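# Sort tested circuit boards into totes by tester light color

## Task

Each tester has finished its run. Remove every circuit board from its tester and drop it into the tote whose color (green or red) matches the light on that tester. A board placed in the tote of the other color fails the job, and so does any tote that is no longer on its bench. Each tester's lid is latched by a hook that lets go when its small black tab is pushed down. The testers are loose: each must still stand upright on its own plate and point the same direction it started in. The robot must not topple or be left leaning.

## Robot and tools

ROBOT. A Rainbow Robotics RB-Y1 in a physics simulation. It has a base on two drive wheels with two rear casters, a folding leg and torso, a head camera, and two 7-joint arms, each ending in a parallel gripper with a wrist camera. The wrist camera housings stick out sideways and can strike objects. The base is 0.58 m wide and extends 0.10 m in front of the wheel axle and 0.57 m behind it. Spinning in place clears a 0.58 m radius. The base cannot move sideways.

FRAMES. Everything is in metres. The base frame sits on the floor midway between the drive wheels, with x forward, y to the left and z up. The chest, left_hand and right_hand readings use this frame. A hand point lies between the finger pads. The fingers point along the hand's -z axis and close along its x axis. The odometry frame is where the base frame was at scene start. base_odometry only integrates wheel rotation, so it counts wheel slip as travel and misses turns caused by bumps. Its heading is in radians, positive to the left, within ±3.142.

MOVE. A move call carries an action plus two optional keys, cameras and blocking. The allowed actions are:
- base and/or joints, optionally with min_time_s or contact_limits;
- target, optionally with min_time_s;
- contact_limits by itself.
A move with no action just reports the state and images.

The base argument is one object of velocities, not positions: {x_m_s, turn_rad_s, for_s}.
- x_m_s is forward speed in m/s: 0, or 0.005 to 0.4 either sign.
- turn_rad_s is left turn rate in rad/s: 0, or 0.02 to 1.509 either sign.
- for_s is the duration: 0.1 to 5 s.
- Keys you omit count as 0.
- Acceleration is 0.4 m/s² (0.5 rad/s² for turns), so the base coasts up to 1 s (3.1 s for turns) after for_s ends.
- If |x_m_s| + 0.27·|turn_rad_s| exceeds 0.4, both are scaled down together.

The joints argument is one object mapping joint names to absolute targets, in radians (grippers in metres of opening).
- Torso: torso_squat_rad 0 to 1.2 (lowers the chest); torso_shift_rad -0.3 to 0.6 (hips forward); torso_pitch_rad -0.2 to 1.4 (bows forward); torso_yaw_rad -1.5 to 1.5 (positive turns left; raise both arms out at least 0.2 rad first).
- Arm joints are named left_/right_ plus shoulder_pitch, shoulder_roll, shoulder_yaw, elbow, forearm_roll, wrist_pitch and hand_roll.
- Shoulder pitch is ±2.356; negative swings the arm forward and up.
- Shoulder roll is 0 to 3.141 on the left and -3.141 to 0 on the right; either sign's extreme lifts that arm outward.
- Shoulder yaw is ±2.094. Elbow is -2.617 to 0.01 (negative bends). Forearm roll is ±3.141. Wrist pitch is -1.57 to 1.919. Hand roll is ±2.705.
- left_gripper_m and right_gripper_m are 0 to 0.1 m of opening.
- head_pan_rad is ±0.523 (positive to the left). head_tilt_rad is -0.35 to 1.57 (positive looks down).
- The torso must also obey: squat+shift ≤1.52; squat−shift+pitch ≤1.57; shift+0.5·pitch−0.4·squat ≤0.7; shift+0.3·pitch−0.5·squat ≤0.39.

The target argument moves one hand to an absolute pose: {side: "left"|"right", x, y, z in base-frame metres (−3 to 3), quat_wxyz formatted like the printed hand lines}. It is solved once into joint angles, so the hand travels on an arc. Several short steps keep a long path straighter. The result is "reached" (within 10 mm and 2°), "short" (with the error) or "refused" (with the reason). A target cannot start while another move is still running.

The other move keys:
- min_time_s (0.1 to 8 s) sets the slowest allowed duration for arm, head and torso motions.
- contact_limits sets each gripper's current cap in mA, from 200 to 672.5. It starts at 672.5 and stays until changed.
- cameras lists head_camera, left_wrist_camera, right_wrist_camera or all. [] means no images; omitted means all images only for a no-action call.
- blocking defaults to true. With false the call returns in about 0.5 s while motion continues, and a later move overrides only the joints or base it names.

OTHER TOOLS.
- wait {seconds 0 to 10, cameras}: lets time pass and reports state.
- stop {cameras}: brakes all your running motions.
- zoom_image {camera, region [x0,y0,x1,y1]}: the region is in pixels of that camera's latest image, at most 504×504. The head image is 896×504; wrist images are 644×364.
- finished_scene {scene: 1 or 2}: irreversible. The goal must keep holding with the robot idle.

RESULTS. The "move" line reads done, or the worst status of the motions. base_status, joint_status and the hand status lines can report:
- moving or done;
- off_target: came to rest short and may still push;
- time_out;
- contact_stop: torso only;
- limit_stop_at_<name>: a self-collision guard;
- not_followed: the arm-collision check held the command back;
- torque_fault: a 10 s freeze.
If a call is refused, or a stop you did not order appears, the remaining calls in that reply are skipped.

Other readings:
- on_its_own lists what the robot did unprompted.
- lidar_m gives 12 ranges in 30° sectors starting straight ahead and going counter-clockwise, seen at 0.23 m height.
- motor_effort gives wheel load in %; a value at rest outside the normal range means the wheel is pushing on something.
- wheel_motors_off is 1 while the wheel motors are cut.
- Joint torques, external torques, wrist force/torque (uncalibrated, offset) and motor temperatures are also reported.

GRASPING. Command an opening at least 0.005 m narrower than the object to hold it. off_target or done both count as a normal grip.

AVOID.
- Arm-on-arm hits or presses, including grippers, fingers and cameras. Keep the shoulders rolled out about 0.5 rad.
- Torque faults, at the joint load limits (63.7/32.7/22.7 N m).
- Motor heat: a warning appears at 65 °C and a 30–60 s stop at 80 °C.
- Driving into furniture: the base does not stop, and the upper body catching while the wheels push can tip the robot.
- Heavy or far-forward loads, and hard stops while driving forward, which can topple the robot.
- Dropping or flinging boards, slamming lids.
- Shoving the loose testers off their plates, twisting them, or tipping them.
- Knocking totes off their benches.

Each tool is called after ">>>" as a command line: name --argument value for each argument, lists and objects as JSON in quotes; but a table of rows of numbers goes row by row, as --pt "numbers of a row", without its own name.

## Session

>>> move

Scene clock: 0.00 s.
Joint torques (N m): no reading
External joint torques (N m): no reading
Motor temperatures (°C): left_arm=[29 32 30 34 39 36 41] | right_arm=[35 33 28 33 45 37 36]
Wrist force (N): no reading
Wrist torque (N m): no reading
Wrist force, peak (N): no reading
base_odometry: x=+0.000 y=+0.000 heading=+0.000
lidar_m: 2.52 2.77 1.96 1.99 2.31 2.11 2.09 2.32 2.40 2.35 2.77 2.54
base_status: not commanded
joint_positions: torso_squat_rad=+0.350 torso_shift_rad=+0.000 torso_pitch_rad=+0.000 torso_yaw_rad=+0.000 left_shoulder_pitch_rad=+0.027 left_shoulder_roll_rad=+0.018 left_shoulder_yaw_rad=-0.025 left_elbow_rad=-0.232 left_forearm_roll_rad=+0.014 left_wrist_pitch_rad=+0.031 left_hand_roll_rad=-0.041 left_gripper_m=+0.100 right_shoulder_pitch_rad=+0.035 right_shoulder_roll_rad=-0.046 right_shoulder_yaw_rad=+0.024 right_elbow_rad=-0.288 right_forearm_roll_rad=+0.041 right_wrist_pitch_rad=+0.022 right_hand_roll_rad=+0.009 right_gripper_m=+0.099 head_pan_rad=+0.000 head_tilt_rad=+0.400
joint_status: not commanded
wheel_motors_off: 0
motor_effort: left_wheel=-1 right_wheel=+3
chest: x=-0.2280 y=-0.0007 z=+1.2475 quat_wxyz=(+1.000, +0.000, +0.000, +0.000) (m; base frame)
left_hand: x=-0.1412 y=+0.2314 z=+0.5672 quat_wxyz=(+0.996, +0.009, -0.088, -0.022) (m; base frame)
right_hand: x=-0.1186 y=-0.2534 z=+0.5712 quat_wxyz=(+0.992, -0.025, -0.115, +0.034) (m; base frame)
pictures: head_camera, left_wrist_camera, right_wrist_camera

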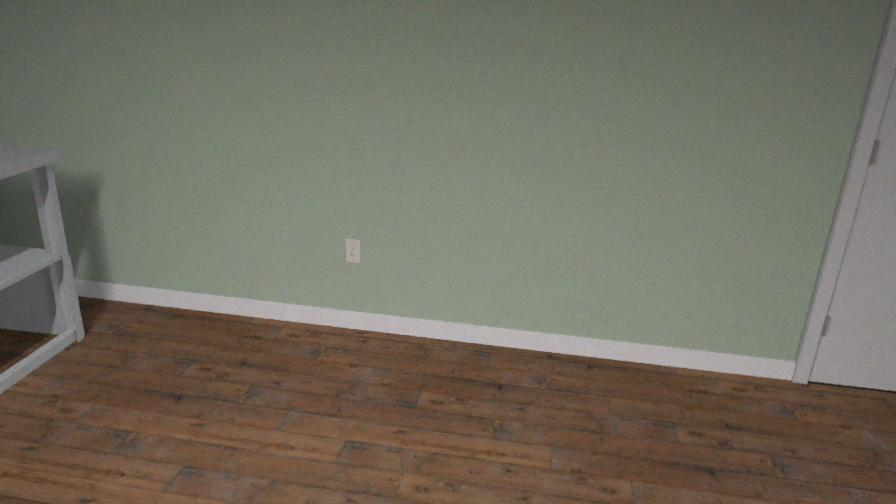

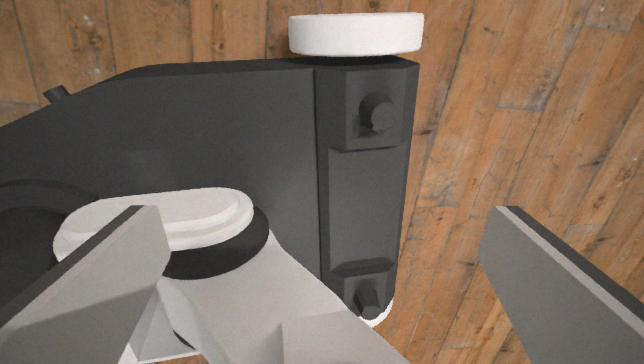

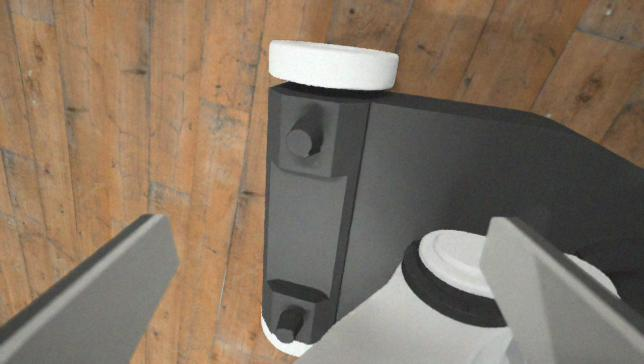

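Look around.

>>> move --base '{"turn_rad_s":0.5,"for_s":2.2}' --cameras '["head_camera"]'

>>> move --base '{"turn_rad_s":0.5,"for_s":2.2}' --cameras '["head_camera"]'

>>> move --base '{"turn_rad_s":0.5,"for_s":2.2}' --cameras '["head_camera"]'

>>> move --base '{"turn_rad_s":0.5,"for_s":2.2}' --cameras '["head_camera"]'

>>> move --base '{"turn_rad_s":0.5,"for_s":2.2}' --cameras '["head_camera"]'

Scene clock: 12.20 s.
Joint torques (N m): left_arm=[-2.02 0.51 -0.09 -0.79 0.22 -0.42 0.08] | right_arm=[-2.19 -0.89 -0.77 -1.17 -0.17 -0.64 0.01]
External joint torques (N m): left_arm=[-0.08 -0.1 -0.14 0.2 0.22 0.03 0.09] | right_arm=[0.11 0.91 -0.59 0.29 -0.23 -0.11 0]
Wrist force (N): left_arm=[-2.9 -0.4 -9.7] | right_arm=[0.8 11.0 -12.4]
Wrist torque (N m): left_arm=[0.02 -0.46 -0.19] | right_arm=[-0.07 0.76 0.49]
Wrist force, peak (N): left_arm=[-2.9 -0.3 -9.9] | right_arm=[0.4 11.4 -12.9]
move: done
base_odometry: x=+0.000 y=+0.000 heading=+1.100
lidar_m: 1.95 1.99 2.30 2.09 2.08 2.34 2.39 2.35 2.80 2.53 2.52 2.84
base_status: done (sent for 2.2 of 2.2 s)
joint_positions: torso_squat_rad=+0.350 torso_shift_rad=+0.000 torso_pitch_rad=+0.000 torso_yaw_rad=+0.000 left_shoulder_pitch_rad=+0.027 left_shoulder_roll_rad=+0.018 left_shoulder_yaw_rad=-0.025 left_elbow_rad=-0.232 left_forearm_roll_rad=+0.014 left_wrist_pitch_rad=+0.031 left_hand_roll_rad=-0.041 left_gripper_m=+0.100 right_shoulder_pitch_rad=+0.035 right_shoulder_roll_rad=-0.046 right_shoulder_yaw_rad=+0.024 right_elbow_rad=-0.288 right_forearm_roll_rad=+0.041 right_wrist_pitch_rad=+0.022 right_hand_roll_rad=+0.009 right_gripper_m=+0.099 head_pan_rad=+0.000 head_tilt_rad=+0.400
joint_status: not commanded
wheel_motors_off: 0
motor_effort: left_wheel=+0(20) right_wheel=+4(26)
chest: x=-0.2280 y=-0.0008 z=+1.2475 quat_wxyz=(+1.000, +0.000, +0.000, +0.000) (m; base frame)
left_hand: x=-0.1412 y=+0.2314 z=+0.5672 quat_wxyz=(+0.996, +0.009, -0.088, -0.022) (m; base frame)
right_hand: x=-0.1186 y=-0.2534 z=+0.5712 quat_wxyz=(+0.992, -0.025, -0.115, +0.034) (m; base frame)
pictures: head_camera

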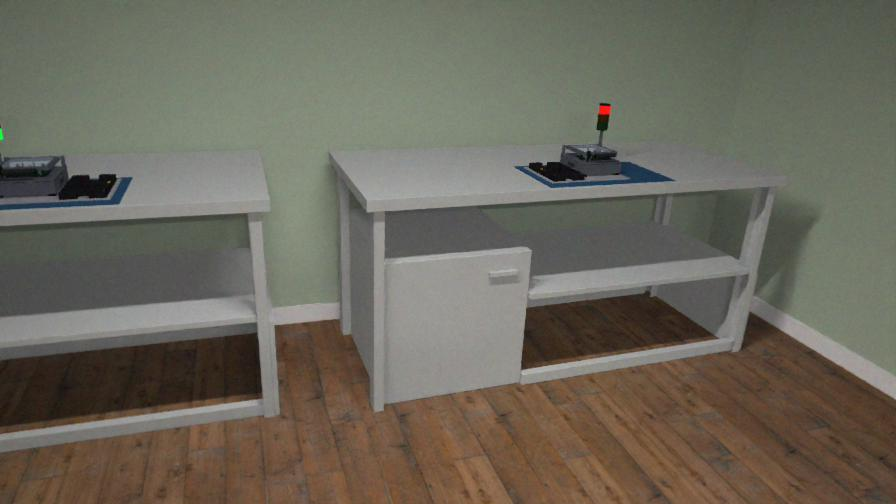

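Scene clock: 15.73 s.
Joint torques (N m): left_arm=[-1.96 0.61 -0.07 -0.88 0.17 -0.38 0.09] | right_arm=[-2.34 -0.87 -0.61 -1.16 -0.18 -0.56 0.02]
External joint torques (N m): left_arm=[-0.03 0 -0.13 0.1 0.16 0.07 0.1] | right_arm=[-0.04 0.93 -0.43 0.3 -0.24 -0.03 0.01]
Wrist force (N): left_arm=[-2.8 -0.3 -9.6] | right_arm=[0.8 10.9 -12.7]
Wrist torque (N m): left_arm=[0.00 -0.46 -0.21] | right_arm=[-0.07 0.74 0.52]
Wrist force, peak (N): left_arm=[-3.0 -0.6 -9.9] | right_arm=[0.7 11.3 -12.9]
move: done
base_odometry: x=+0.000 y=+0.000 heading=+2.199
lidar_m: 2.32 2.09 2.08 2.41 2.36 2.32 2.78 2.56 2.55 2.91 1.96 1.98
base_status: done (sent for 2.2 of 2.2 s)
joint_positions: torso_squat_rad=+0.350 torso_shift_rad=+0.000 torso_pitch_rad=+0.000 torso_yaw_rad=+0.000 left_shoulder_pitch_rad=+0.027 left_shoulder_roll_rad=+0.018 left_shoulder_yaw_rad=-0.025 left_elbow_rad=-0.232 left_forearm_roll_rad=+0.014 left_wrist_pitch_rad=+0.031 left_hand_roll_rad=-0.041 left_gripper_m=+0.100 right_shoulder_pitch_rad=+0.035 right_shoulder_roll_rad=-0.046 right_shoulder_yaw_rad=+0.024 right_elbow_rad=-0.288 right_forearm_roll_rad=+0.041 right_wrist_pitch_rad=+0.022 right_hand_roll_rad=+0.009 right_gripper_m=+0.099 head_pan_rad=+0.000 head_tilt_rad=+0.400
joint_status: not commanded
wheel_motors_off: 0
motor_effort: left_wheel=+1(14) right_wheel=+4(23)
chest: x=-0.2280 y=-0.0008 z=+1.2475 quat_wxyz=(+1.000, +0.000, +0.000, +0.000) (m; base frame)
left_hand: x=-0.1412 y=+0.2314 z=+0.5672 quat_wxyz=(+0.996, +0.009, -0.088, -0.022) (m; base frame)
right_hand: x=-0.1186 y=-0.2534 z=+0.5712 quat_wxyz=(+0.992, -0.025, -0.115, +0.034) (m; base frame)
pictures: head_camera

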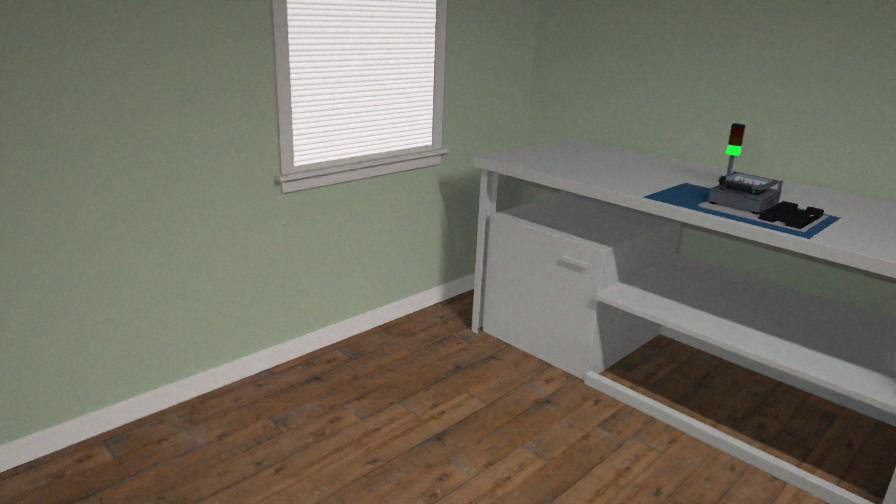

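Scene clock: 19.27 s.
Joint torques (N m): left_arm=[-2.01 0.65 0.15 -0.82 0.18 -0.49 0.06] | right_arm=[-2.42 -0.83 -0.41 -1.13 -0.09 -0.59 0.08]
External joint torques (N m): left_arm=[-0.08 0.04 0.1 0.16 0.18 -0.03 0.06] | right_arm=[-0.12 0.98 -0.23 0.33 -0.15 -0.07 0.07]
Wrist force (N): left_arm=[-2.8 -0.5 -9.6] | right_arm=[0.5 11.1 -12.3]
Wrist torque (N m): left_arm=[0.03 -0.46 -0.21] | right_arm=[-0.07 0.72 0.50]
Wrist force, peak (N): left_arm=[-2.9 -0.6 -9.9] | right_arm=[0.9 11.3 -12.8]
move: done
base_odometry: x=+0.000 y=+0.000 heading=-2.984
lidar_m: 2.09 2.47 2.31 2.34 2.77 2.52 2.52 2.91 1.99 2.33 2.37 2.08
base_status: done (sent for 2.2 of 2.2 s)
joint_positions: torso_squat_rad=+0.350 torso_shift_rad=+0.000 torso_pitch_rad=+0.000 torso_yaw_rad=+0.000 left_shoulder_pitch_rad=+0.027 left_shoulder_roll_rad=+0.018 left_shoulder_yaw_rad=-0.025 left_elbow_rad=-0.232 left_forearm_roll_rad=+0.014 left_wrist_pitch_rad=+0.031 left_hand_roll_rad=-0.041 left_gripper_m=+0.100 right_shoulder_pitch_rad=+0.035 right_shoulder_roll_rad=-0.046 right_shoulder_yaw_rad=+0.024 right_elbow_rad=-0.288 right_forearm_roll_rad=+0.041 right_wrist_pitch_rad=+0.022 right_hand_roll_rad=+0.009 right_gripper_m=+0.099 head_pan_rad=+0.000 head_tilt_rad=+0.400
joint_status: not commanded
wheel_motors_off: 0
motor_effort: left_wheel=+1(14) right_wheel=+4(23)
chest: x=-0.2280 y=-0.0008 z=+1.2475 quat_wxyz=(+1.000, +0.000, +0.000, +0.000) (m; base frame)
left_hand: x=-0.1412 y=+0.2314 z=+0.5672 quat_wxyz=(+0.996, +0.009, -0.088, -0.022) (m; base frame)
right_hand: x=-0.1186 y=-0.2534 z=+0.5712 quat_wxyz=(+0.992, -0.025, -0.115, +0.034) (m; base frame)
pictures: head_camera

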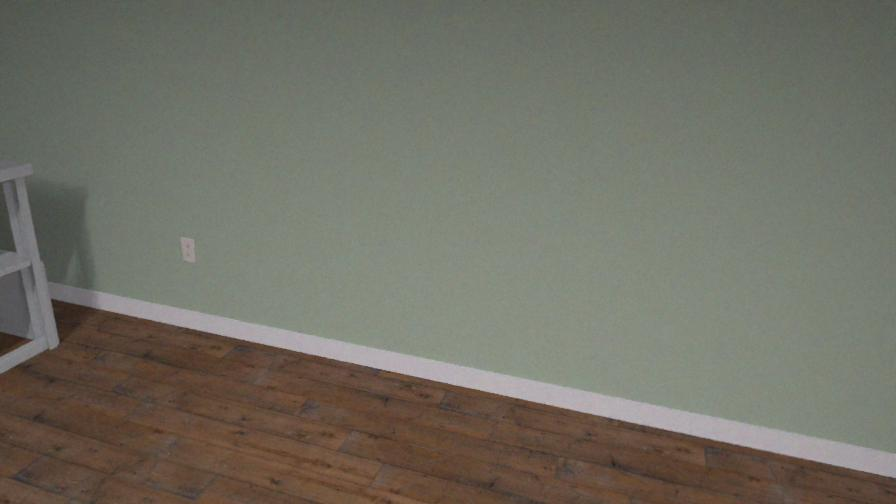

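Scene clock: 22.80 s.
Joint torques (N m): left_arm=[-1.92 0.66 0.21 -0.89 0.26 -0.43 0.07] | right_arm=[-2.21 -1.01 -0.25 -1.1 -0.21 -0.54 0.06]
External joint torques (N m): left_arm=[0.01 0.05 0.15 0.09 0.25 0.02 0.08] | right_arm=[0.09 0.8 -0.08 0.36 -0.27 -0.02 0.04]
Wrist force (N): left_arm=[-2.6 -0.4 -9.6] | right_arm=[0.6 11.3 -12.8]
Wrist torque (N m): left_arm=[-0.01 -0.44 -0.21] | right_arm=[-0.10 0.73 0.50]
Wrist force, peak (N): left_arm=[-2.9 -0.4 -9.9] | right_arm=[0.7 11.2 -13.0]
move: done
base_odometry: x=+0.000 y=+0.000 heading=-1.884
lidar_m: 2.31 2.34 2.75 2.52 2.53 2.18 1.96 2.34 2.34 2.09 2.09 2.56
base_status: done (sent for 2.2 of 2.2 s)
joint_positions: torso_squat_rad=+0.350 torso_shift_rad=+0.000 torso_pitch_rad=+0.000 torso_yaw_rad=+0.000 left_shoulder_pitch_rad=+0.027 left_shoulder_roll_rad=+0.018 left_shoulder_yaw_rad=-0.025 left_elbow_rad=-0.232 left_forearm_roll_rad=+0.014 left_wrist_pitch_rad=+0.031 left_hand_roll_rad=-0.041 left_gripper_m=+0.100 right_shoulder_pitch_rad=+0.035 right_shoulder_roll_rad=-0.046 right_shoulder_yaw_rad=+0.024 right_elbow_rad=-0.288 right_forearm_roll_rad=+0.041 right_wrist_pitch_rad=+0.022 right_hand_roll_rad=+0.009 right_gripper_m=+0.099 head_pan_rad=+0.000 head_tilt_rad=+0.400
joint_status: not commanded
wheel_motors_off: 0
motor_effort: left_wheel=+0(15) right_wheel=+4(24)
chest: x=-0.2280 y=-0.0008 z=+1.2475 quat_wxyz=(+1.000, +0.000, +0.000, +0.000) (m; base frame)
left_hand: x=-0.1412 y=+0.2314 z=+0.5672 quat_wxyz=(+0.996, +0.009, -0.088, -0.022) (m; base frame)
right_hand: x=-0.1186 y=-0.2534 z=+0.5712 quat_wxyz=(+0.992, -0.025, -0.115, +0.034) (m; base frame)
pictures: head_camera

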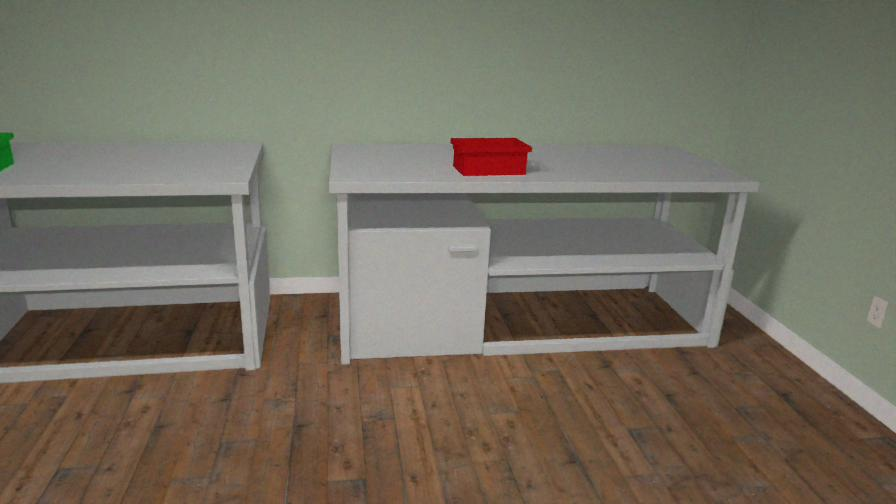

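Scene clock: 26.33 s.
Joint torques (N m): left_arm=[-1.91 0.5 -0.06 -0.86 0.15 -0.43 0.09] | right_arm=[-2.38 -1.11 -0.52 -1.05 -0.15 -0.55 0.06]
External joint torques (N m): left_arm=[0.03 -0.11 -0.11 0.12 0.14 0.02 0.1] | right_arm=[-0.08 0.69 -0.34 0.42 -0.21 -0.03 0.05]
Wrist force (N): left_arm=[-2.8 0.0 -9.6] | right_arm=[1.0 10.9 -12.6]
Wrist torque (N m): left_arm=[-0.05 -0.47 -0.22] | right_arm=[-0.07 0.78 0.49]
Wrist force, peak (N): left_arm=[-2.9 -0.3 -10.0] | right_arm=[0.8 11.5 -12.8]
move: done
base_odometry: x=+0.000 y=+0.000 heading=-0.785
lidar_m: 2.73 2.52 2.55 2.13 1.96 2.30 2.28 2.12 2.14 2.69 2.32 2.35
base_status: done (sent for 2.2 of 2.2 s)
joint_positions: torso_squat_rad=+0.350 torso_shift_rad=+0.000 torso_pitch_rad=+0.000 torso_yaw_rad=+0.000 left_shoulder_pitch_rad=+0.027 left_shoulder_roll_rad=+0.018 left_shoulder_yaw_rad=-0.025 left_elbow_rad=-0.232 left_forearm_roll_rad=+0.014 left_wrist_pitch_rad=+0.031 left_hand_roll_rad=-0.041 left_gripper_m=+0.100 right_shoulder_pitch_rad=+0.035 right_shoulder_roll_rad=-0.046 right_shoulder_yaw_rad=+0.024 right_elbow_rad=-0.288 right_forearm_roll_rad=+0.041 right_wrist_pitch_rad=+0.022 right_hand_roll_rad=+0.009 right_gripper_m=+0.099 head_pan_rad=+0.000 head_tilt_rad=+0.400
joint_status: not commanded
wheel_motors_off: 0
motor_effort: left_wheel=+1(15) right_wheel=+5(23)
chest: x=-0.2280 y=-0.0008 z=+1.2475 quat_wxyz=(+1.000, +0.000, +0.000, +0.000) (m; base frame)
left_hand: x=-0.1412 y=+0.2314 z=+0.5672 quat_wxyz=(+0.996, +0.009, -0.088, -0.022) (m; base frame)
right_hand: x=-0.1186 y=-0.2534 z=+0.5712 quat_wxyz=(+0.992, -0.025, -0.115, +0.034) (m; base frame)
pictures: head_camera

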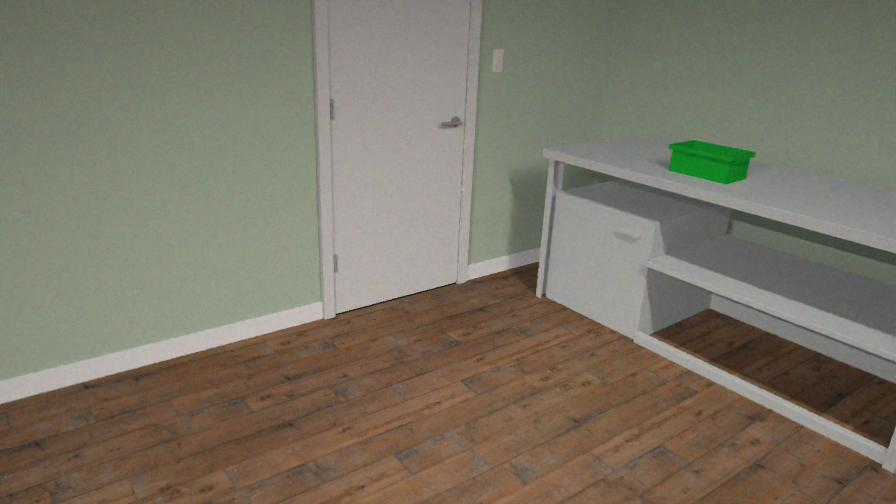

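>>> move --base '{"turn_rad_s":0.5,"for_s":2.767}'

>>> move --base '{"x_m_s":0.4,"for_s":4.9}'

>>> move --base '{"turn_rad_s":0.5,"for_s":1.533}' --joints '{"head_tilt_rad":0.6}' --cameras '["head_camera"]'

Scene clock: 60.27 s.
Joint torques (N m): left_arm=[-1.93 0.69 0.09 -0.66 0.17 -0.42 0.06] | right_arm=[-2.21 -0.95 -0.49 -1.14 -0.11 -0.65 0.03]
External joint torques (N m): left_arm=[0.01 0.08 0.03 0.33 0.17 0.04 0.07] | right_arm=[0.08 0.85 -0.32 0.33 -0.17 -0.12 0.01]
Wrist force (N): left_arm=[-2.8 -0.4 -9.6] | right_arm=[0.7 11.1 -12.9]
Wrist torque (N m): left_arm=[0.00 -0.47 -0.22] | right_arm=[-0.09 0.76 0.52]
Wrist force, peak (N): left_arm=[-2.7 -0.3 -10.0] | right_arm=[0.7 11.5 -12.8]
move: done
base_odometry: x=+0.000 y=+0.000 heading=+0.598
lidar_m: 2.83 1.96 1.98 2.31 2.09 2.08 2.35 2.39 2.35 2.80 2.53 2.52
base_status: done (sent for 2.77 of 2.77 s)
joint_positions: torso_squat_rad=+0.350 torso_shift_rad=+0.000 torso_pitch_rad=+0.000 torso_yaw_rad=+0.000 left_shoulder_pitch_rad=+0.027 left_shoulder_roll_rad=+0.018 left_shoulder_yaw_rad=-0.025 left_elbow_rad=-0.232 left_forearm_roll_rad=+0.014 left_wrist_pitch_rad=+0.031 left_hand_roll_rad=-0.041 left_gripper_m=+0.100 right_shoulder_pitch_rad=+0.035 right_shoulder_roll_rad=-0.046 right_shoulder_yaw_rad=+0.024 right_elbow_rad=-0.288 right_forearm_roll_rad=+0.041 right_wrist_pitch_rad=+0.022 right_hand_roll_rad=+0.009 right_gripper_m=+0.099 head_pan_rad=+0.000 head_tilt_rad=+0.400
joint_status: not commanded
wheel_motors_off: 0
motor_effort: left_wheel=+1(16) right_wheel=+4(23)
chest: x=-0.2280 y=-0.0008 z=+1.2475 quat_wxyz=(+1.000, +0.000, +0.000, +0.000) (m; base frame)
left_hand: x=-0.1412 y=+0.2314 z=+0.5672 quat_wxyz=(+0.996, +0.009, -0.088, -0.022) (m; base frame)
right_hand: x=-0.1186 y=-0.2534 z=+0.5712 quat_wxyz=(+0.992, -0.025, -0.115, +0.034) (m; base frame)

Scene clock: 66.70 s.
Joint torques (N m): left_arm=[-1.56 0.53 0.03 -0.81 0.21 -0.5 0.11] | right_arm=[-2.25 -0.94 -0.17 -1.18 -0.13 -0.58 0.01]
External joint torques (N m): left_arm=[0.36 -0.08 -0.03 0.17 0.2 -0.05 0.12] | right_arm=[0.05 0.86 0.01 0.28 -0.2 -0.05 0]
Wrist force (N): left_arm=[-2.6 -0.5 -9.6] | right_arm=[0.6 10.8 -12.5]
Wrist torque (N m): left_arm=[0.03 -0.45 -0.21] | right_arm=[-0.05 0.73 0.50]
Wrist force, peak (N): left_arm=[-2.7 -0.4 -10.0] | right_arm=[1.0 11.4 -13.0]
move: done
base_odometry: x=+1.619 y=+1.105 heading=+0.599
lidar_m: 0.92 1.22 0.99 0.80 1.20 3.55 3.98 3.80 2.41 1.28 1.06 1.05
base_status: done (sent for 4.9 of 4.9 s)
joint_positions: torso_squat_rad=+0.350 torso_shift_rad=+0.000 torso_pitch_rad=+0.000 torso_yaw_rad=+0.000 left_shoulder_pitch_rad=+0.026 left_shoulder_roll_rad=+0.018 left_shoulder_yaw_rad=-0.025 left_elbow_rad=-0.232 left_forearm_roll_rad=+0.014 left_wrist_pitch_rad=+0.031 left_hand_roll_rad=-0.041 left_gripper_m=+0.100 right_shoulder_pitch_rad=+0.035 right_shoulder_roll_rad=-0.046 right_shoulder_yaw_rad=+0.024 right_elbow_rad=-0.288 right_forearm_roll_rad=+0.041 right_wrist_pitch_rad=+0.022 right_hand_roll_rad=+0.009 right_gripper_m=+0.099 head_pan_rad=+0.000 head_tilt_rad=+0.400
joint_status: not commanded
wheel_motors_off: 0
motor_effort: left_wheel=+1(31) right_wheel=-1(30)
chest: x=-0.2280 y=-0.0008 z=+1.2475 quat_wxyz=(+1.000, +0.000, +0.000, +0.000) (m; base frame)
left_hand: x=-0.1412 y=+0.2314 z=+0.5672 quat_wxyz=(+0.996, +0.009, -0.088, -0.022) (m; base frame)
right_hand: x=-0.1186 y=-0.2534 z=+0.5712 quat_wxyz=(+0.992, -0.025, -0.115, +0.034) (m; base frame)
camera_calibration:
head_camera: T_world_to_cam=[[0.00555195, -0.998764, 0.0493967, -0.0729326], [-0.35278, -0.0481777, -0.934465, 1.33895], [0.93569, -0.0122381, -0.352611, 0.642122], [0, 0, 0, 1]] pos_world=[-0.128068, -0.00047668, 1.48122]
left_wrist_camera: T_world_to_cam=[[0.986237, -0.0302777, 0.162542, 0.0527091], [-0.10359, -0.879369, 0.464735, -0.0404998], [0.128864, -0.475176, -0.870403, 0.690894], [0, 0, 0, 1]] pos_world=[-0.14521, 0.294278, 0.61161]

Scene clock: 69.53 s.
Joint torques (N m): left_arm=[-1.6 0.54 -0.02 -0.83 0.26 -0.4 0.05] | right_arm=[-2.14 -1.1 -0.65 -1.29 -0.2 -0.6 0.04]
External joint torques (N m): left_arm=[0.33 -0.07 -0.08 0.16 0.26 0.05 0.06] | right_arm=[0.16 0.7 -0.47 0.18 -0.27 -0.07 0.02]
Wrist force (N): left_arm=[-2.8 -0.1 -9.5] | right_arm=[0.8 11.3 -12.9]
Wrist torque (N m): left_arm=[-0.03 -0.47 -0.20] | right_arm=[-0.12 0.76 0.51]
Wrist force, peak (N): left_arm=[-2.7 -0.5 -10.0] | right_arm=[0.8 11.3 -12.9]
move: done
base_odometry: x=+1.619 y=+1.105 heading=+1.365
lidar_m: 1.32 0.79 0.87 2.66 3.62 3.91 3.62 1.67 1.16 1.08 1.08 0.91
base_status: done (sent for 1.53 of 1.53 s)
joint_positions: torso_squat_rad=+0.350 torso_shift_rad=+0.000 torso_pitch_rad=+0.000 torso_yaw_rad=+0.000 left_shoulder_pitch_rad=+0.026 left_shoulder_roll_rad=+0.018 left_shoulder_yaw_rad=-0.025 left_elbow_rad=-0.232 left_forearm_roll_rad=+0.014 left_wrist_pitch_rad=+0.031 left_hand_roll_rad=-0.041 left_gripper_m=+0.100 right_shoulder_pitch_rad=+0.035 right_shoulder_roll_rad=-0.046 right_shoulder_yaw_rad=+0.024 right_elbow_rad=-0.288 right_forearm_roll_rad=+0.041 right_wrist_pitch_rad=+0.022 right_hand_roll_rad=+0.009 right_gripper_m=+0.099 head_pan_rad=+0.000 head_tilt_rad=+0.600
joint_status: all done
wheel_motors_off: 0
motor_effort: left_wheel=+2(30) right_wheel=+4(28)
chest: x=-0.2280 y=-0.0008 z=+1.2475 quat_wxyz=(+1.000, +0.000, +0.000, +0.000) (m; base frame)
left_hand: x=-0.1412 y=+0.2314 z=+0.5672 quat_wxyz=(+0.996, +0.009, -0.088, -0.022) (m; base frame)
right_hand: x=-0.1186 y=-0.2534 z=+0.5712 quat_wxyz=(+0.992, -0.025, -0.115, +0.034) (m; base frame)
pictures: head_camera
camera_calibration:
head_camera: T_world_to_cam=[[0.0154794, -0.998761, 0.0472875, -0.0678484], [-0.531406, -0.0482786, -0.84574, 1.17365], [0.846976, -0.0120373, -0.531495, 0.882784], [0, 0, 0, 1]] pos_world=[-0.122964, -0.000475981, 1.465]

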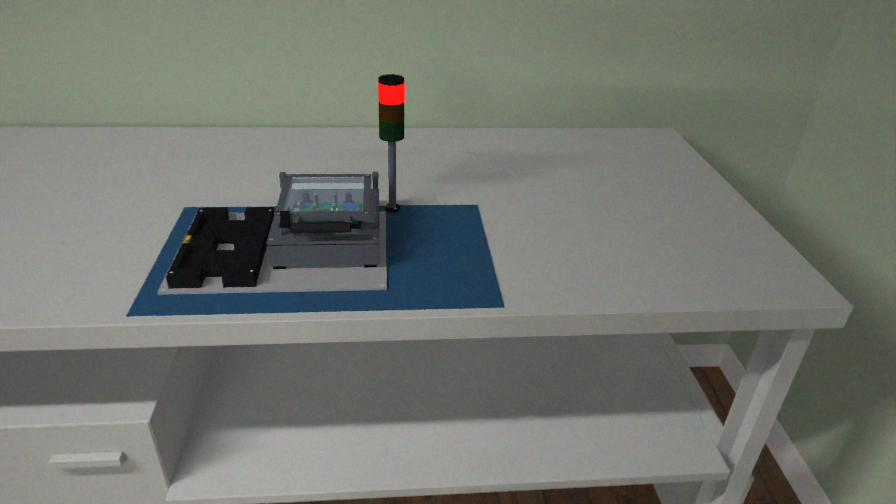

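>>> zoom_image --camera "head_camera" --region '[120, 60, 420, 320]'

Scaled by 1.680 from the camera's 896x504 image, which has a finer 1280x720 frame.

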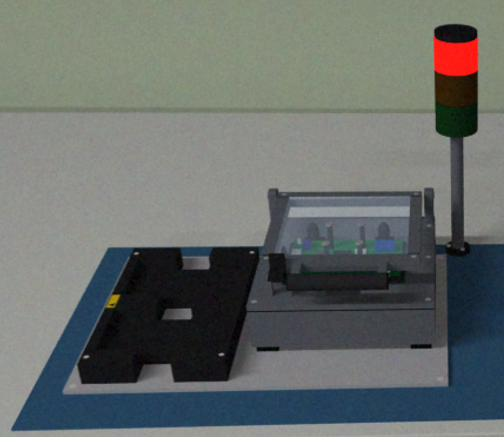

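>>> move --base '{"turn_rad_s":0.1,"for_s":0.5}' --joints '{"left_elbow_rad":-1.9,"right_elbow_rad":-1.9,"left_shoulder_roll_rad":0.3,"right_shoulder_roll_rad":-0.3,"head_tilt_rad":0.8}'

>>> move --base '{"x_m_s":0.3,"for_s":1.4}' --cameras '["all"]'

>>> zoom_image --camera "head_camera" --region '[100, 150, 500, 450]'

Scene clock: 89.80 s.
Joint torques (N m): left_arm=[-9.48 5.32 3.54 -8.68 0.29 -1.56 0.03] | right_arm=[-9.57 -5.73 -3.62 -8.74 0.01 -1.72 -0.01]
External joint torques (N m): left_arm=[1.36 0.82 -0.02 1.36 0.26 0.24 0.08] | right_arm=[1.56 -0.44 0.08 1.69 -0.22 0.15 -0.06]
Wrist force (N): left_arm=[-7.8 -2.0 -2.3] | right_arm=[-3.4 12.7 -4.9]
Wrist torque (N m): left_arm=[0.15 -0.80 -0.19] | right_arm=[-0.24 0.55 0.45]
Wrist force, peak (N): left_arm=[-4.4 -0.6 -9.8] | right_arm=[0.3 12.5 -12.4]
move: done
base_odometry: x=+1.619 y=+1.105 heading=+1.415
lidar_m: 1.32 0.80 0.91 2.66 3.65 3.91 3.62 1.59 1.13 1.08 1.10 0.92
base_status: done (sent for 0.5 of 0.5 s)
joint_positions: torso_squat_rad=+0.350 torso_shift_rad=+0.000 torso_pitch_rad=+0.000 torso_yaw_rad=+0.000 left_shoulder_pitch_rad=+0.026 left_shoulder_roll_rad=+0.300 left_shoulder_yaw_rad=-0.025 left_elbow_rad=-1.900 left_forearm_roll_rad=+0.014 left_wrist_pitch_rad=+0.031 left_hand_roll_rad=-0.041 left_gripper_m=+0.100 right_shoulder_pitch_rad=+0.035 right_shoulder_roll_rad=-0.300 right_shoulder_yaw_rad=+0.024 right_elbow_rad=-1.900 right_forearm_roll_rad=+0.041 right_wrist_pitch_rad=+0.021 right_hand_roll_rad=+0.009 right_gripper_m=+0.099 head_pan_rad=+0.000 head_tilt_rad=+0.800
joint_status: all done
wheel_motors_off: 0
motor_effort: left_wheel=+1(14) right_wheel=+4(24)
chest: x=-0.2280 y=-0.0008 z=+1.2475 quat_wxyz=(+1.000, +0.000, +0.000, +0.000) (m; base frame)
left_hand: x=+0.2713 y=+0.2574 z=+1.1638 quat_wxyz=(+0.598, +0.091, -0.785, -0.134) (m; base frame)
right_hand: x=+0.2693 y=-0.2602 z=+1.1617 quat_wxyz=(+0.595, -0.101, -0.785, +0.140) (m; base frame)
camera_calibration:
head_camera: T_world_to_cam=[[0.0247023, -0.998758, 0.0432732, -0.0601517], [-0.688769, -0.0483766, -0.723365, 0.964147], [0.72456, -0.0119364, -0.689108, 1.0857], [0, 0, 0, 1]] pos_world=[-0.121094, -0.000475457, 1.4482]
left_wrist_camera: T_world_to_cam=[[-0.256814, -0.290597, 0.921737, -0.92955], [-0.490387, -0.78265, -0.383379, 0.814952], [0.832807, -0.550465, 0.0584902, -0.083251], [0, 0, 0, 1]] pos_world=[0.230253, 0.321871, 1.17411]
right_wrist_camera: T_world_to_cam=[[0.286752, -0.303348, -0.908709, 0.901922], [-0.437743, 0.802242, -0.405941, 0.831398], [0.852147, 0.514186, 0.0972564, -0.136931], [0, 0, 0, 1]] pos_world=[0.221996, -0.322978, 1.1704]

Scene clock: 92.50 s.
Joint torques (N m): left_arm=[-10.14 5.45 3.54 -8.6 0.32 -1.65 0.04] | right_arm=[-9.81 -5.5 -3.51 -8.91 0.08 -1.7 -0.01]
External joint torques (N m): left_arm=[0.7 0.95 -0.02 1.45 0.29 0.14 0.08] | right_arm=[1.32 -0.21 0.19 1.52 -0.15 0.16 -0.06]
Wrist force (N): left_arm=[-7.6 -2.1 -2.5] | right_arm=[-3.2 12.9 -5.3]
Wrist torque (N m): left_arm=[0.17 -0.79 -0.19] | right_arm=[-0.28 0.56 0.46]
Wrist force, peak (N): left_arm=[-8.1 -2.3 -2.8] | right_arm=[-3.6 13.0 -5.5]
move: done
base_odometry: x=+1.684 y=+1.520 heading=+1.415
lidar_m: 0.90 0.67 0.51 0.84 3.67 4.32 4.05 1.57 1.13 1.07 0.66 0.90
base_status: done (sent for 1.4 of 1.4 s)
joint_positions: torso_squat_rad=+0.350 torso_shift_rad=+0.000 torso_pitch_rad=+0.000 torso_yaw_rad=+0.000 left_shoulder_pitch_rad=+0.027 left_shoulder_roll_rad=+0.300 left_shoulder_yaw_rad=-0.025 left_elbow_rad=-1.900 left_forearm_roll_rad=+0.014 left_wrist_pitch_rad=+0.031 left_hand_roll_rad=-0.041 left_gripper_m=+0.100 right_shoulder_pitch_rad=+0.035 right_shoulder_roll_rad=-0.300 right_shoulder_yaw_rad=+0.024 right_elbow_rad=-1.900 right_forearm_roll_rad=+0.041 right_wrist_pitch_rad=+0.021 right_hand_roll_rad=+0.009 right_gripper_m=+0.099 head_pan_rad=+0.000 head_tilt_rad=+0.800
joint_status: not commanded
wheel_motors_off: 0
motor_effort: left_wheel=+1(30) right_wheel=-4(29)
chest: x=-0.2280 y=-0.0008 z=+1.2475 quat_wxyz=(+1.000, +0.000, +0.000, +0.000) (m; base frame)
left_hand: x=+0.2713 y=+0.2574 z=+1.1637 quat_wxyz=(+0.598, +0.091, -0.785, -0.134) (m; base frame)
right_hand: x=+0.2693 y=-0.2602 z=+1.1616 quat_wxyz=(+0.595, -0.101, -0.785, +0.140) (m; base frame)
pictures: head_camera, left_wrist_camera, right_wrist_camera
camera_calibration:
head_camera: T_world_to_cam=[[0.0247023, -0.998758, 0.0432732, -0.0601492], [-0.688769, -0.0483766, -0.723365, 0.964078], [0.72456, -0.0119364, -0.689108, 1.08577], [0, 0, 0, 1]] pos_world=[-0.121194, -0.000475457, 1.4482]
left_wrist_camera: T_world_to_cam=[[-0.25668, -0.290554, 0.921788, -0.929562], [-0.49045, -0.782663, -0.383271, 0.814806], [0.832811, -0.550469, 0.0583915, -0.0831294], [0, 0, 0, 1]] pos_world=[0.230253, 0.321871, 1.174]
right_wrist_camera: T_world_to_cam=[[0.286635, -0.303323, -0.908755, 0.902009], [-0.437803, 0.802249, -0.405863, 0.831322], [0.852155, 0.51419, 0.0971573, -0.136815], [0, 0, 0, 1]] pos_world=[0.221996, -0.322978, 1.1704]

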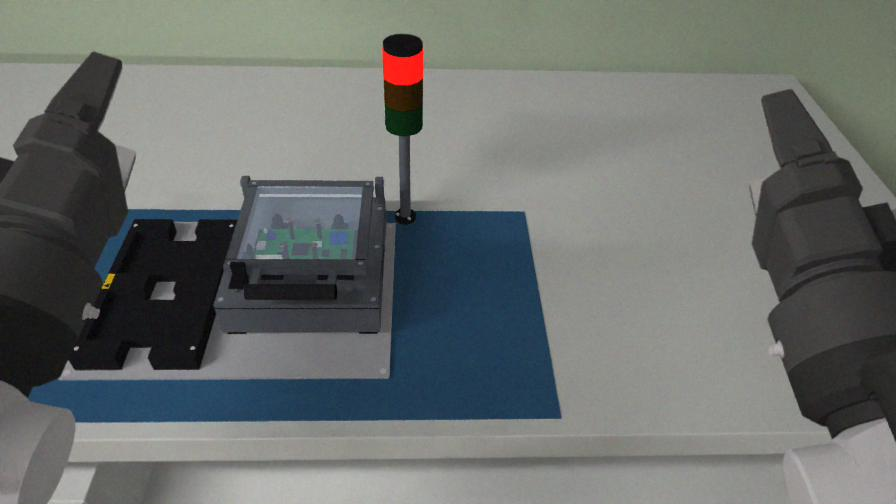

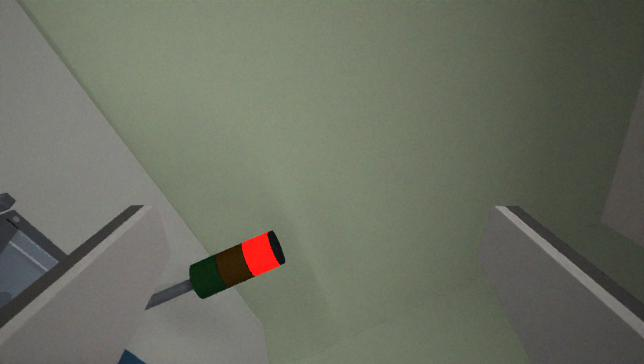

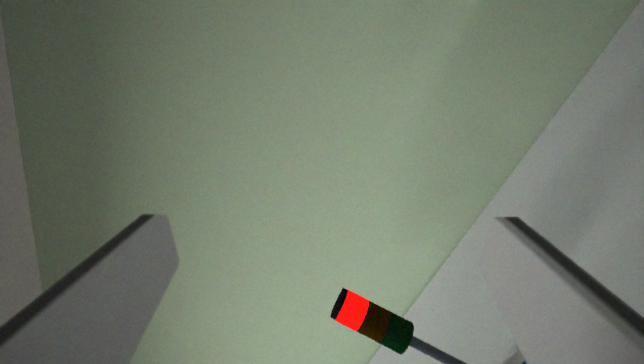

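Scaled by 1.260 from the camera's 896x504 image, which has a finer 1280x720 frame.

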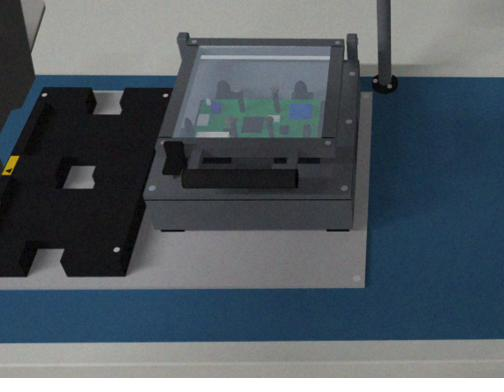

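>>> move --target '{"side":"left","x":0.36,"y":0.30,"z":1.12,"quat_wxyz":[1,0,0,0]}' --cameras '["head_camera","left_wrist_camera"]'

Scene clock: 108.03 s.
Joint torques (N m): left_arm=[-23.19 9.5 -0.08 -6.88 0.12 -0.77 -0.16] | right_arm=[-10.18 -5.79 -3.71 -9.06 0.01 -1.88 0.04]
External joint torques (N m): left_arm=[2.22 -0.3 -1.14 1.55 0.13 -0.17 -0.15] | right_arm=[0.95 -0.49 0 1.37 -0.23 -0.01 -0.01]
Wrist force (N): left_arm=[-3.1 -0.2 -9.9] | right_arm=[-3.1 12.9 -5.0]
Wrist torque (N m): left_arm=[-0.03 -0.49 -0.20] | right_arm=[-0.25 0.58 0.47]
Wrist force, peak (N): left_arm=[-5.3 -0.9 -9.3] | right_arm=[-3.2 13.2 -5.6]
move: short
base_odometry: x=+1.684 y=+1.520 heading=+1.415
lidar_m: 0.90 0.67 0.51 0.84 3.67 4.30 4.04 1.57 1.13 1.07 0.66 0.89
base_status: not commanded
joint_positions: torso_squat_rad=+0.350 torso_shift_rad=+0.000 torso_pitch_rad=+0.000 torso_yaw_rad=+0.000 left_shoulder_pitch_rad=-1.422 left_shoulder_roll_rad=+0.498 left_shoulder_yaw_rad=-0.074 left_elbow_rad=-0.267 left_forearm_roll_rad=+0.433 left_wrist_pitch_rad=+1.473 left_hand_roll_rad=-0.077 left_gripper_m=+0.100 right_shoulder_pitch_rad=+0.035 right_shoulder_roll_rad=-0.300 right_shoulder_yaw_rad=+0.024 right_elbow_rad=-1.900 right_forearm_roll_rad=+0.041 right_wrist_pitch_rad=+0.021 right_hand_roll_rad=+0.009 right_gripper_m=+0.099 head_pan_rad=+0.000 head_tilt_rad=+0.800
joint_status: all done
wheel_motors_off: 0
motor_effort: left_wheel=+4(6) right_wheel=-2(5)
chest: x=-0.2280 y=-0.0008 z=+1.2475 quat_wxyz=(+1.000, +0.000, +0.000, +0.000) (m; base frame)
left_hand: x=+0.3594 y=+0.2998 z=+1.1202 quat_wxyz=(+0.992, +0.017, -0.125, +0.000) (m; base frame)
left_hand_status: short (checked arc, as near as the solve gets, planned for 2.0 s): 1 mm and 14.5 deg off. The place is met; only the turn is off.
right_hand: x=+0.2693 y=-0.2602 z=+1.1616 quat_wxyz=(+0.596, -0.101, -0.785, +0.140) (m; base frame)
pictures: head_camera, left_wrist_camera
camera_calibration:
head_camera: T_world_to_cam=[[0.0247741, -0.998759, 0.0432038, -0.0600399], [-0.688765, -0.0483759, -0.723369, 0.964084], [0.724561, -0.0118364, -0.689109, 1.08577], [0, 0, 0, 1]] pos_world=[-0.121194, -0.000475295, 1.4482]
left_wrist_camera: T_world_to_cam=[[0.971675, 0.0115746, 0.236038, -0.618395], [-0.0983319, -0.888428, 0.448359, -0.166344], [0.214893, -0.458869, -0.862125, 1.09512], [0, 0, 0, 1]] pos_world=[0.349188, 0.361891, 1.16468]

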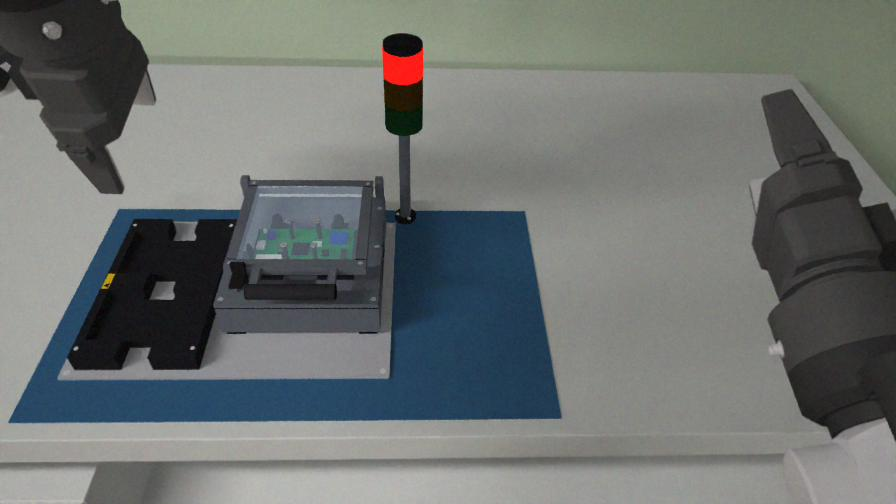

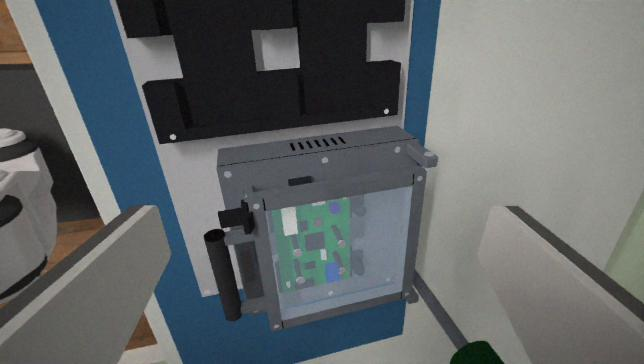

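>>> zoom_image --camera "left_wrist_camera" --region '[180, 120, 440, 340]'

>>> zoom_image --camera "head_camera" --region '[200, 160, 420, 350]'

Scaled by 1.938 from the camera's 644x364 image, which has a finer 920x520 frame.

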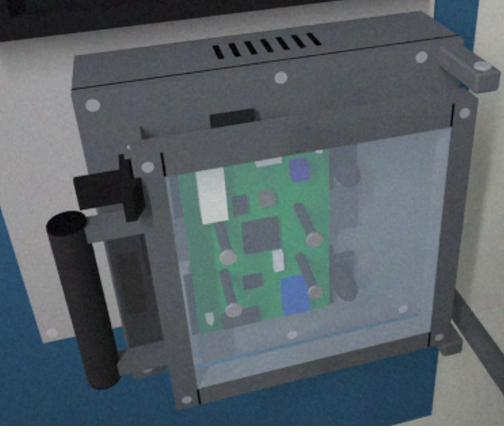

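Scaled by 2.291 from the camera's 896x504 image, which has a finer 1280x720 frame.

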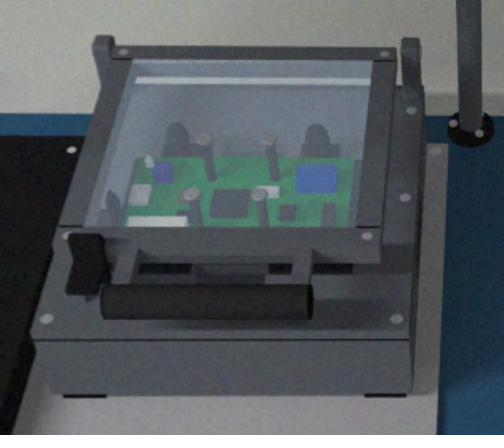

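>>> move --joints '{"left_gripper_m":0}'

>>> move --target '{"side":"left","x":0.332,"y":0.217,"z":1.02,"quat_wxyz":[0.966,0,-0.259,0]}' --cameras '["head_camera","left_wrist_camera"]'

>>> zoom_image --camera "head_camera" --region '[160, 130, 420, 350]'

>>> zoom_image --camera "left_wrist_camera" --region '[180, 100, 440, 340]'

Scene clock: 165.67 s.
Joint torques (N m): left_arm=[-23.07 9.35 -0.1 -6.97 0.1 -0.82 -0.19] | right_arm=[-10.07 -5.43 -3.64 -9.14 0 -1.88 0.07]
External joint torques (N m): left_arm=[2.33 -0.45 -1.16 1.47 0.11 -0.22 -0.17] | right_arm=[1.06 -0.13 0.06 1.29 -0.24 -0.02 0.02]
Wrist force (N): left_arm=[-3.3 -0.2 -9.8] | right_arm=[-3.2 12.8 -5.1]
Wrist torque (N m): left_arm=[-0.03 -0.52 -0.18] | right_arm=[-0.25 0.58 0.46]
Wrist force, peak (N): left_arm=[-3.3 -0.1 -10.0] | right_arm=[-3.7 13.0 -5.5]
move: done
base_odometry: x=+1.684 y=+1.520 heading=+1.415
lidar_m: 0.90 0.67 0.51 0.84 3.66 4.31 4.04 1.58 1.13 1.07 0.67 0.90
base_status: not commanded
joint_positions: torso_squat_rad=+0.350 torso_shift_rad=+0.000 torso_pitch_rad=+0.000 torso_yaw_rad=+0.000 left_shoulder_pitch_rad=-1.422 left_shoulder_roll_rad=+0.498 left_shoulder_yaw_rad=-0.074 left_elbow_rad=-0.267 left_forearm_roll_rad=+0.433 left_wrist_pitch_rad=+1.473 left_hand_roll_rad=-0.077 left_gripper_m=+0.000 right_shoulder_pitch_rad=+0.035 right_shoulder_roll_rad=-0.300 right_shoulder_yaw_rad=+0.024 right_elbow_rad=-1.900 right_forearm_roll_rad=+0.041 right_wrist_pitch_rad=+0.021 right_hand_roll_rad=+0.009 right_gripper_m=+0.099 head_pan_rad=+0.000 head_tilt_rad=+0.800
joint_status: all done
wheel_motors_off: 0
motor_effort: left_wheel=+4(6) right_wheel=-4(6)
chest: x=-0.2280 y=-0.0008 z=+1.2475 quat_wxyz=(+1.000, +0.000, +0.000, +0.000) (m; base frame)
left_hand: x=+0.3594 y=+0.2998 z=+1.1202 quat_wxyz=(+0.992, +0.017, -0.125, +0.000) (m; base frame)
right_hand: x=+0.2693 y=-0.2602 z=+1.1616 quat_wxyz=(+0.596, -0.101, -0.785, +0.140) (m; base frame)
camera_calibration:
head_camera: T_world_to_cam=[[0.0247741, -0.998759, 0.0432038, -0.0600399], [-0.688765, -0.0483759, -0.723369, 0.964084], [0.724561, -0.0118364, -0.689109, 1.08577], [0, 0, 0, 1]] pos_world=[-0.121194, -0.000475295, 1.4482]
left_wrist_camera: T_world_to_cam=[[0.971675, 0.0115746, 0.236038, -0.618395], [-0.0983319, -0.888428, 0.448359, -0.166344], [0.214893, -0.458869, -0.862125, 1.09512], [0, 0, 0, 1]] pos_world=[0.349188, 0.361891, 1.16468]
right_wrist_camera: T_world_to_cam=[[0.286558, -0.30337, -0.908764, 0.90193], [-0.437838, 0.802228, -0.405867, 0.831287], [0.852164, 0.514195, 0.0970582, -0.13669], [0, 0, 0, 1]] pos_world=[0.221996, -0.322978, 1.1703]

Scene clock: 167.60 s.
Joint torques (N m): left_arm=[-20.38 6.03 3.75 -8.34 -0.12 -1.11 -0.01] | right_arm=[-9.95 -5.54 -3.59 -9.12 0.01 -1.84 0.05]
External joint torques (N m): left_arm=[0.49 -0.54 -0.42 0.28 0.14 -0.09 0.02] | right_arm=[1.18 -0.24 0.12 1.31 -0.23 0.02 0]
Wrist force (N): left_arm=[-4.8 0.1 -9.2] | right_arm=[-3.3 12.6 -5.3]
Wrist torque (N m): left_arm=[-0.04 -0.57 -0.20] | right_arm=[-0.22 0.56 0.45]
Wrist force, peak (N): left_arm=[-3.7 0.0 -10.7] | right_arm=[-3.2 13.2 -5.3]
move: done
base_odometry: x=+1.684 y=+1.520 heading=+1.415
lidar_m: 0.90 0.66 0.51 0.84 3.66 4.31 4.04 1.56 1.12 1.07 0.67 0.90
base_status: not commanded
joint_positions: torso_squat_rad=+0.350 torso_shift_rad=+0.000 torso_pitch_rad=+0.000 torso_yaw_rad=+0.000 left_shoulder_pitch_rad=-0.715 left_shoulder_roll_rad=+0.338 left_shoulder_yaw_rad=-0.128 left_elbow_rad=-1.326 left_forearm_roll_rad=+0.311 left_wrist_pitch_rad=+1.456 left_hand_roll_rad=+0.279 left_gripper_m=+0.000 right_shoulder_pitch_rad=+0.035 right_shoulder_roll_rad=-0.300 right_shoulder_yaw_rad=+0.024 right_elbow_rad=-1.900 right_forearm_roll_rad=+0.041 right_wrist_pitch_rad=+0.021 right_hand_roll_rad=+0.009 right_gripper_m=+0.099 head_pan_rad=+0.000 head_tilt_rad=+0.800
joint_status: all done
wheel_motors_off: 0
motor_effort: left_wheel=+3(5) right_wheel=-3(5)
chest: x=-0.2280 y=-0.0007 z=+1.2475 quat_wxyz=(+1.000, +0.000, +0.000, +0.000) (m; base frame)
left_hand: x=+0.3319 y=+0.2171 z=+1.0200 quat_wxyz=(+0.966, +0.000, -0.259, +0.000) (m; base frame)
left_hand_status: reached (checked arc, planned for 1.4 s): 0 mm and 0.0 deg off.
right_hand: x=+0.2693 y=-0.2602 z=+1.1616 quat_wxyz=(+0.595, -0.101, -0.785, +0.140) (m; base frame)
pictures: head_camera, left_wrist_camera
camera_calibration:
head_camera: T_world_to_cam=[[0.0246992, -0.998758, 0.0432753, -0.0600528], [-0.688716, -0.0483768, -0.723415, 0.964161], [0.72461, -0.0119367, -0.689056, 1.0857], [0, 0, 0, 1]] pos_world=[-0.121194, -0.000375457, 1.4482]
left_wrist_camera: T_world_to_cam=[[0.872028, 0.0156039, 0.489207, -0.793163], [-0.227217, -0.872362, 0.432847, -0.142419], [0.43352, -0.488611, -0.757179, 0.803543], [0, 0, 0, 1]] pos_world=[0.310948, 0.280756, 1.05809]

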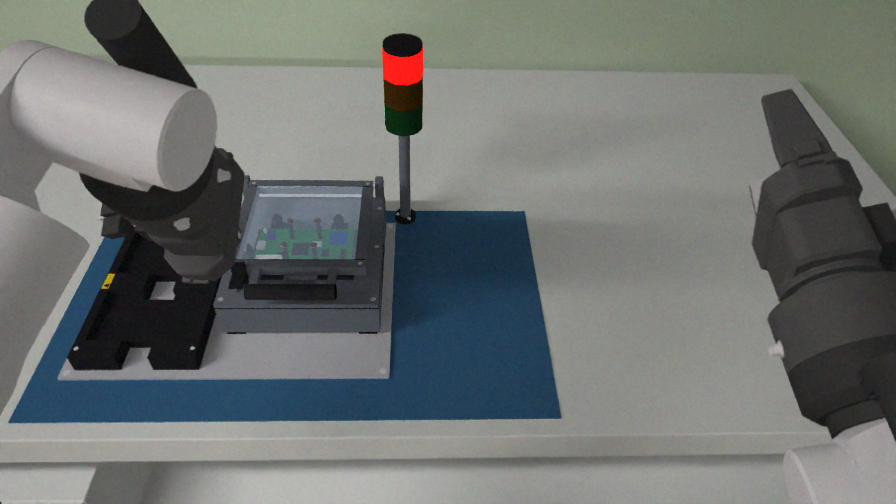

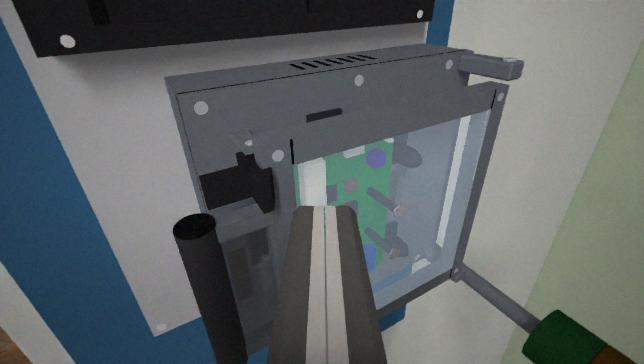

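Scaled by 1.938 from the camera's 896x504 image, which has a finer 1280x720 frame.

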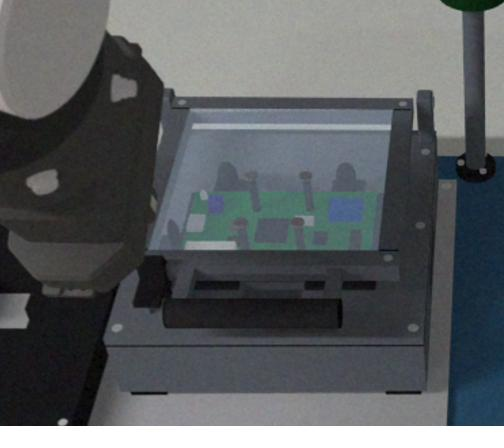

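Scaled by 1.938 from the camera's 644x364 image, which has a finer 920x520 frame.

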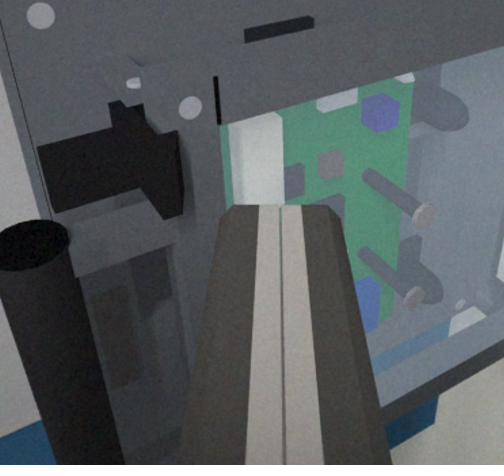

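>>> move --target '{"side":"left","x":0.313,"y":0.211,"z":0.985,"quat_wxyz":[0.966,0,-0.259,0]}' --cameras '["left_wrist_camera"]'

>>> zoom_image --camera "left_wrist_camera" --region '[180, 100, 440, 340]'

Scene clock: 180.83 s.
Joint torques (N m): left_arm=[-19.15 4.82 3.46 -8.55 -0.04 -1.19 0.19] | right_arm=[-10.09 -5.91 -3.7 -9.14 0.01 -1.91 0.14]
External joint torques (N m): left_arm=[0.47 -0.81 -0.66 0.24 0.23 -0.18 0.22] | right_arm=[1.04 -0.61 0 1.29 -0.22 -0.04 0.09]
Wrist force (N): left_arm=[-4.8 0.1 -9.4] | right_arm=[-3.3 12.8 -5.4]
Wrist torque (N m): left_arm=[0.01 -0.57 -0.23] | right_arm=[-0.24 0.56 0.46]
Wrist force, peak (N): left_arm=[-6.0 0.4 -10.2] | right_arm=[-3.0 13.3 -5.4]
move: done
base_odometry: x=+1.684 y=+1.520 heading=+1.415
lidar_m: 0.90 0.67 0.51 0.84 3.66 4.31 4.05 1.57 1.13 1.07 0.66 0.90
base_status: not commanded
joint_positions: torso_squat_rad=+0.350 torso_shift_rad=+0.000 torso_pitch_rad=+0.000 torso_yaw_rad=+0.000 left_shoulder_pitch_rad=-0.610 left_shoulder_roll_rad=+0.313 left_shoulder_yaw_rad=-0.159 left_elbow_rad=-1.386 left_forearm_roll_rad=+0.275 left_wrist_pitch_rad=+1.406 left_hand_roll_rad=+0.302 left_gripper_m=+0.000 right_shoulder_pitch_rad=+0.035 right_shoulder_roll_rad=-0.300 right_shoulder_yaw_rad=+0.024 right_elbow_rad=-1.900 right_forearm_roll_rad=+0.041 right_wrist_pitch_rad=+0.021 right_hand_roll_rad=+0.009 right_gripper_m=+0.099 head_pan_rad=+0.000 head_tilt_rad=+0.800
joint_status: all done
wheel_motors_off: 0
motor_effort: left_wheel=+3(5) right_wheel=-4(5)
chest: x=-0.2280 y=-0.0007 z=+1.2475 quat_wxyz=(+1.000, +0.000, +0.000, +0.000) (m; base frame)
left_hand: x=+0.3129 y=+0.2112 z=+0.9850 quat_wxyz=(+0.966, +0.000, -0.259, +0.000) (m; base frame)
left_hand_status: reached (checked arc, planned for 0.4 s): 0 mm and 0.0 deg off.
right_hand: x=+0.2693 y=-0.2602 z=+1.1616 quat_wxyz=(+0.595, -0.101, -0.785, +0.140) (m; base frame)
pictures: left_wrist_camera
camera_calibration:
left_wrist_camera: T_world_to_cam=[[0.872037, 0.0155387, 0.489193, -0.759351], [-0.227165, -0.87247, 0.432658, -0.136524], [0.433529, -0.488421, -0.757296, 0.782462], [0, 0, 0, 1]] pos_world=[0.291948, 0.274857, 1.02309]

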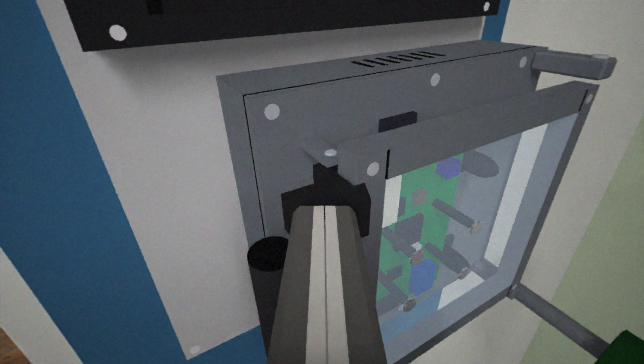

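Scaled by 1.938 from the camera's 644x364 image, which has a finer 920x520 frame.

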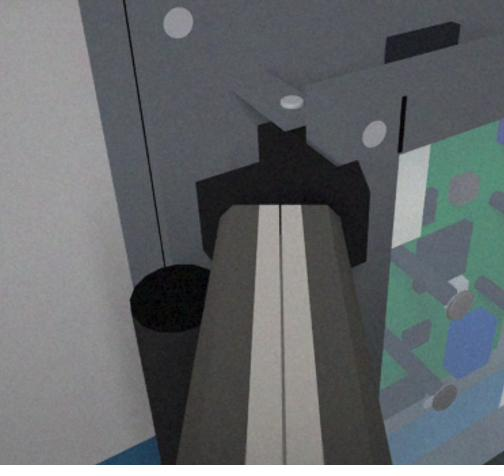

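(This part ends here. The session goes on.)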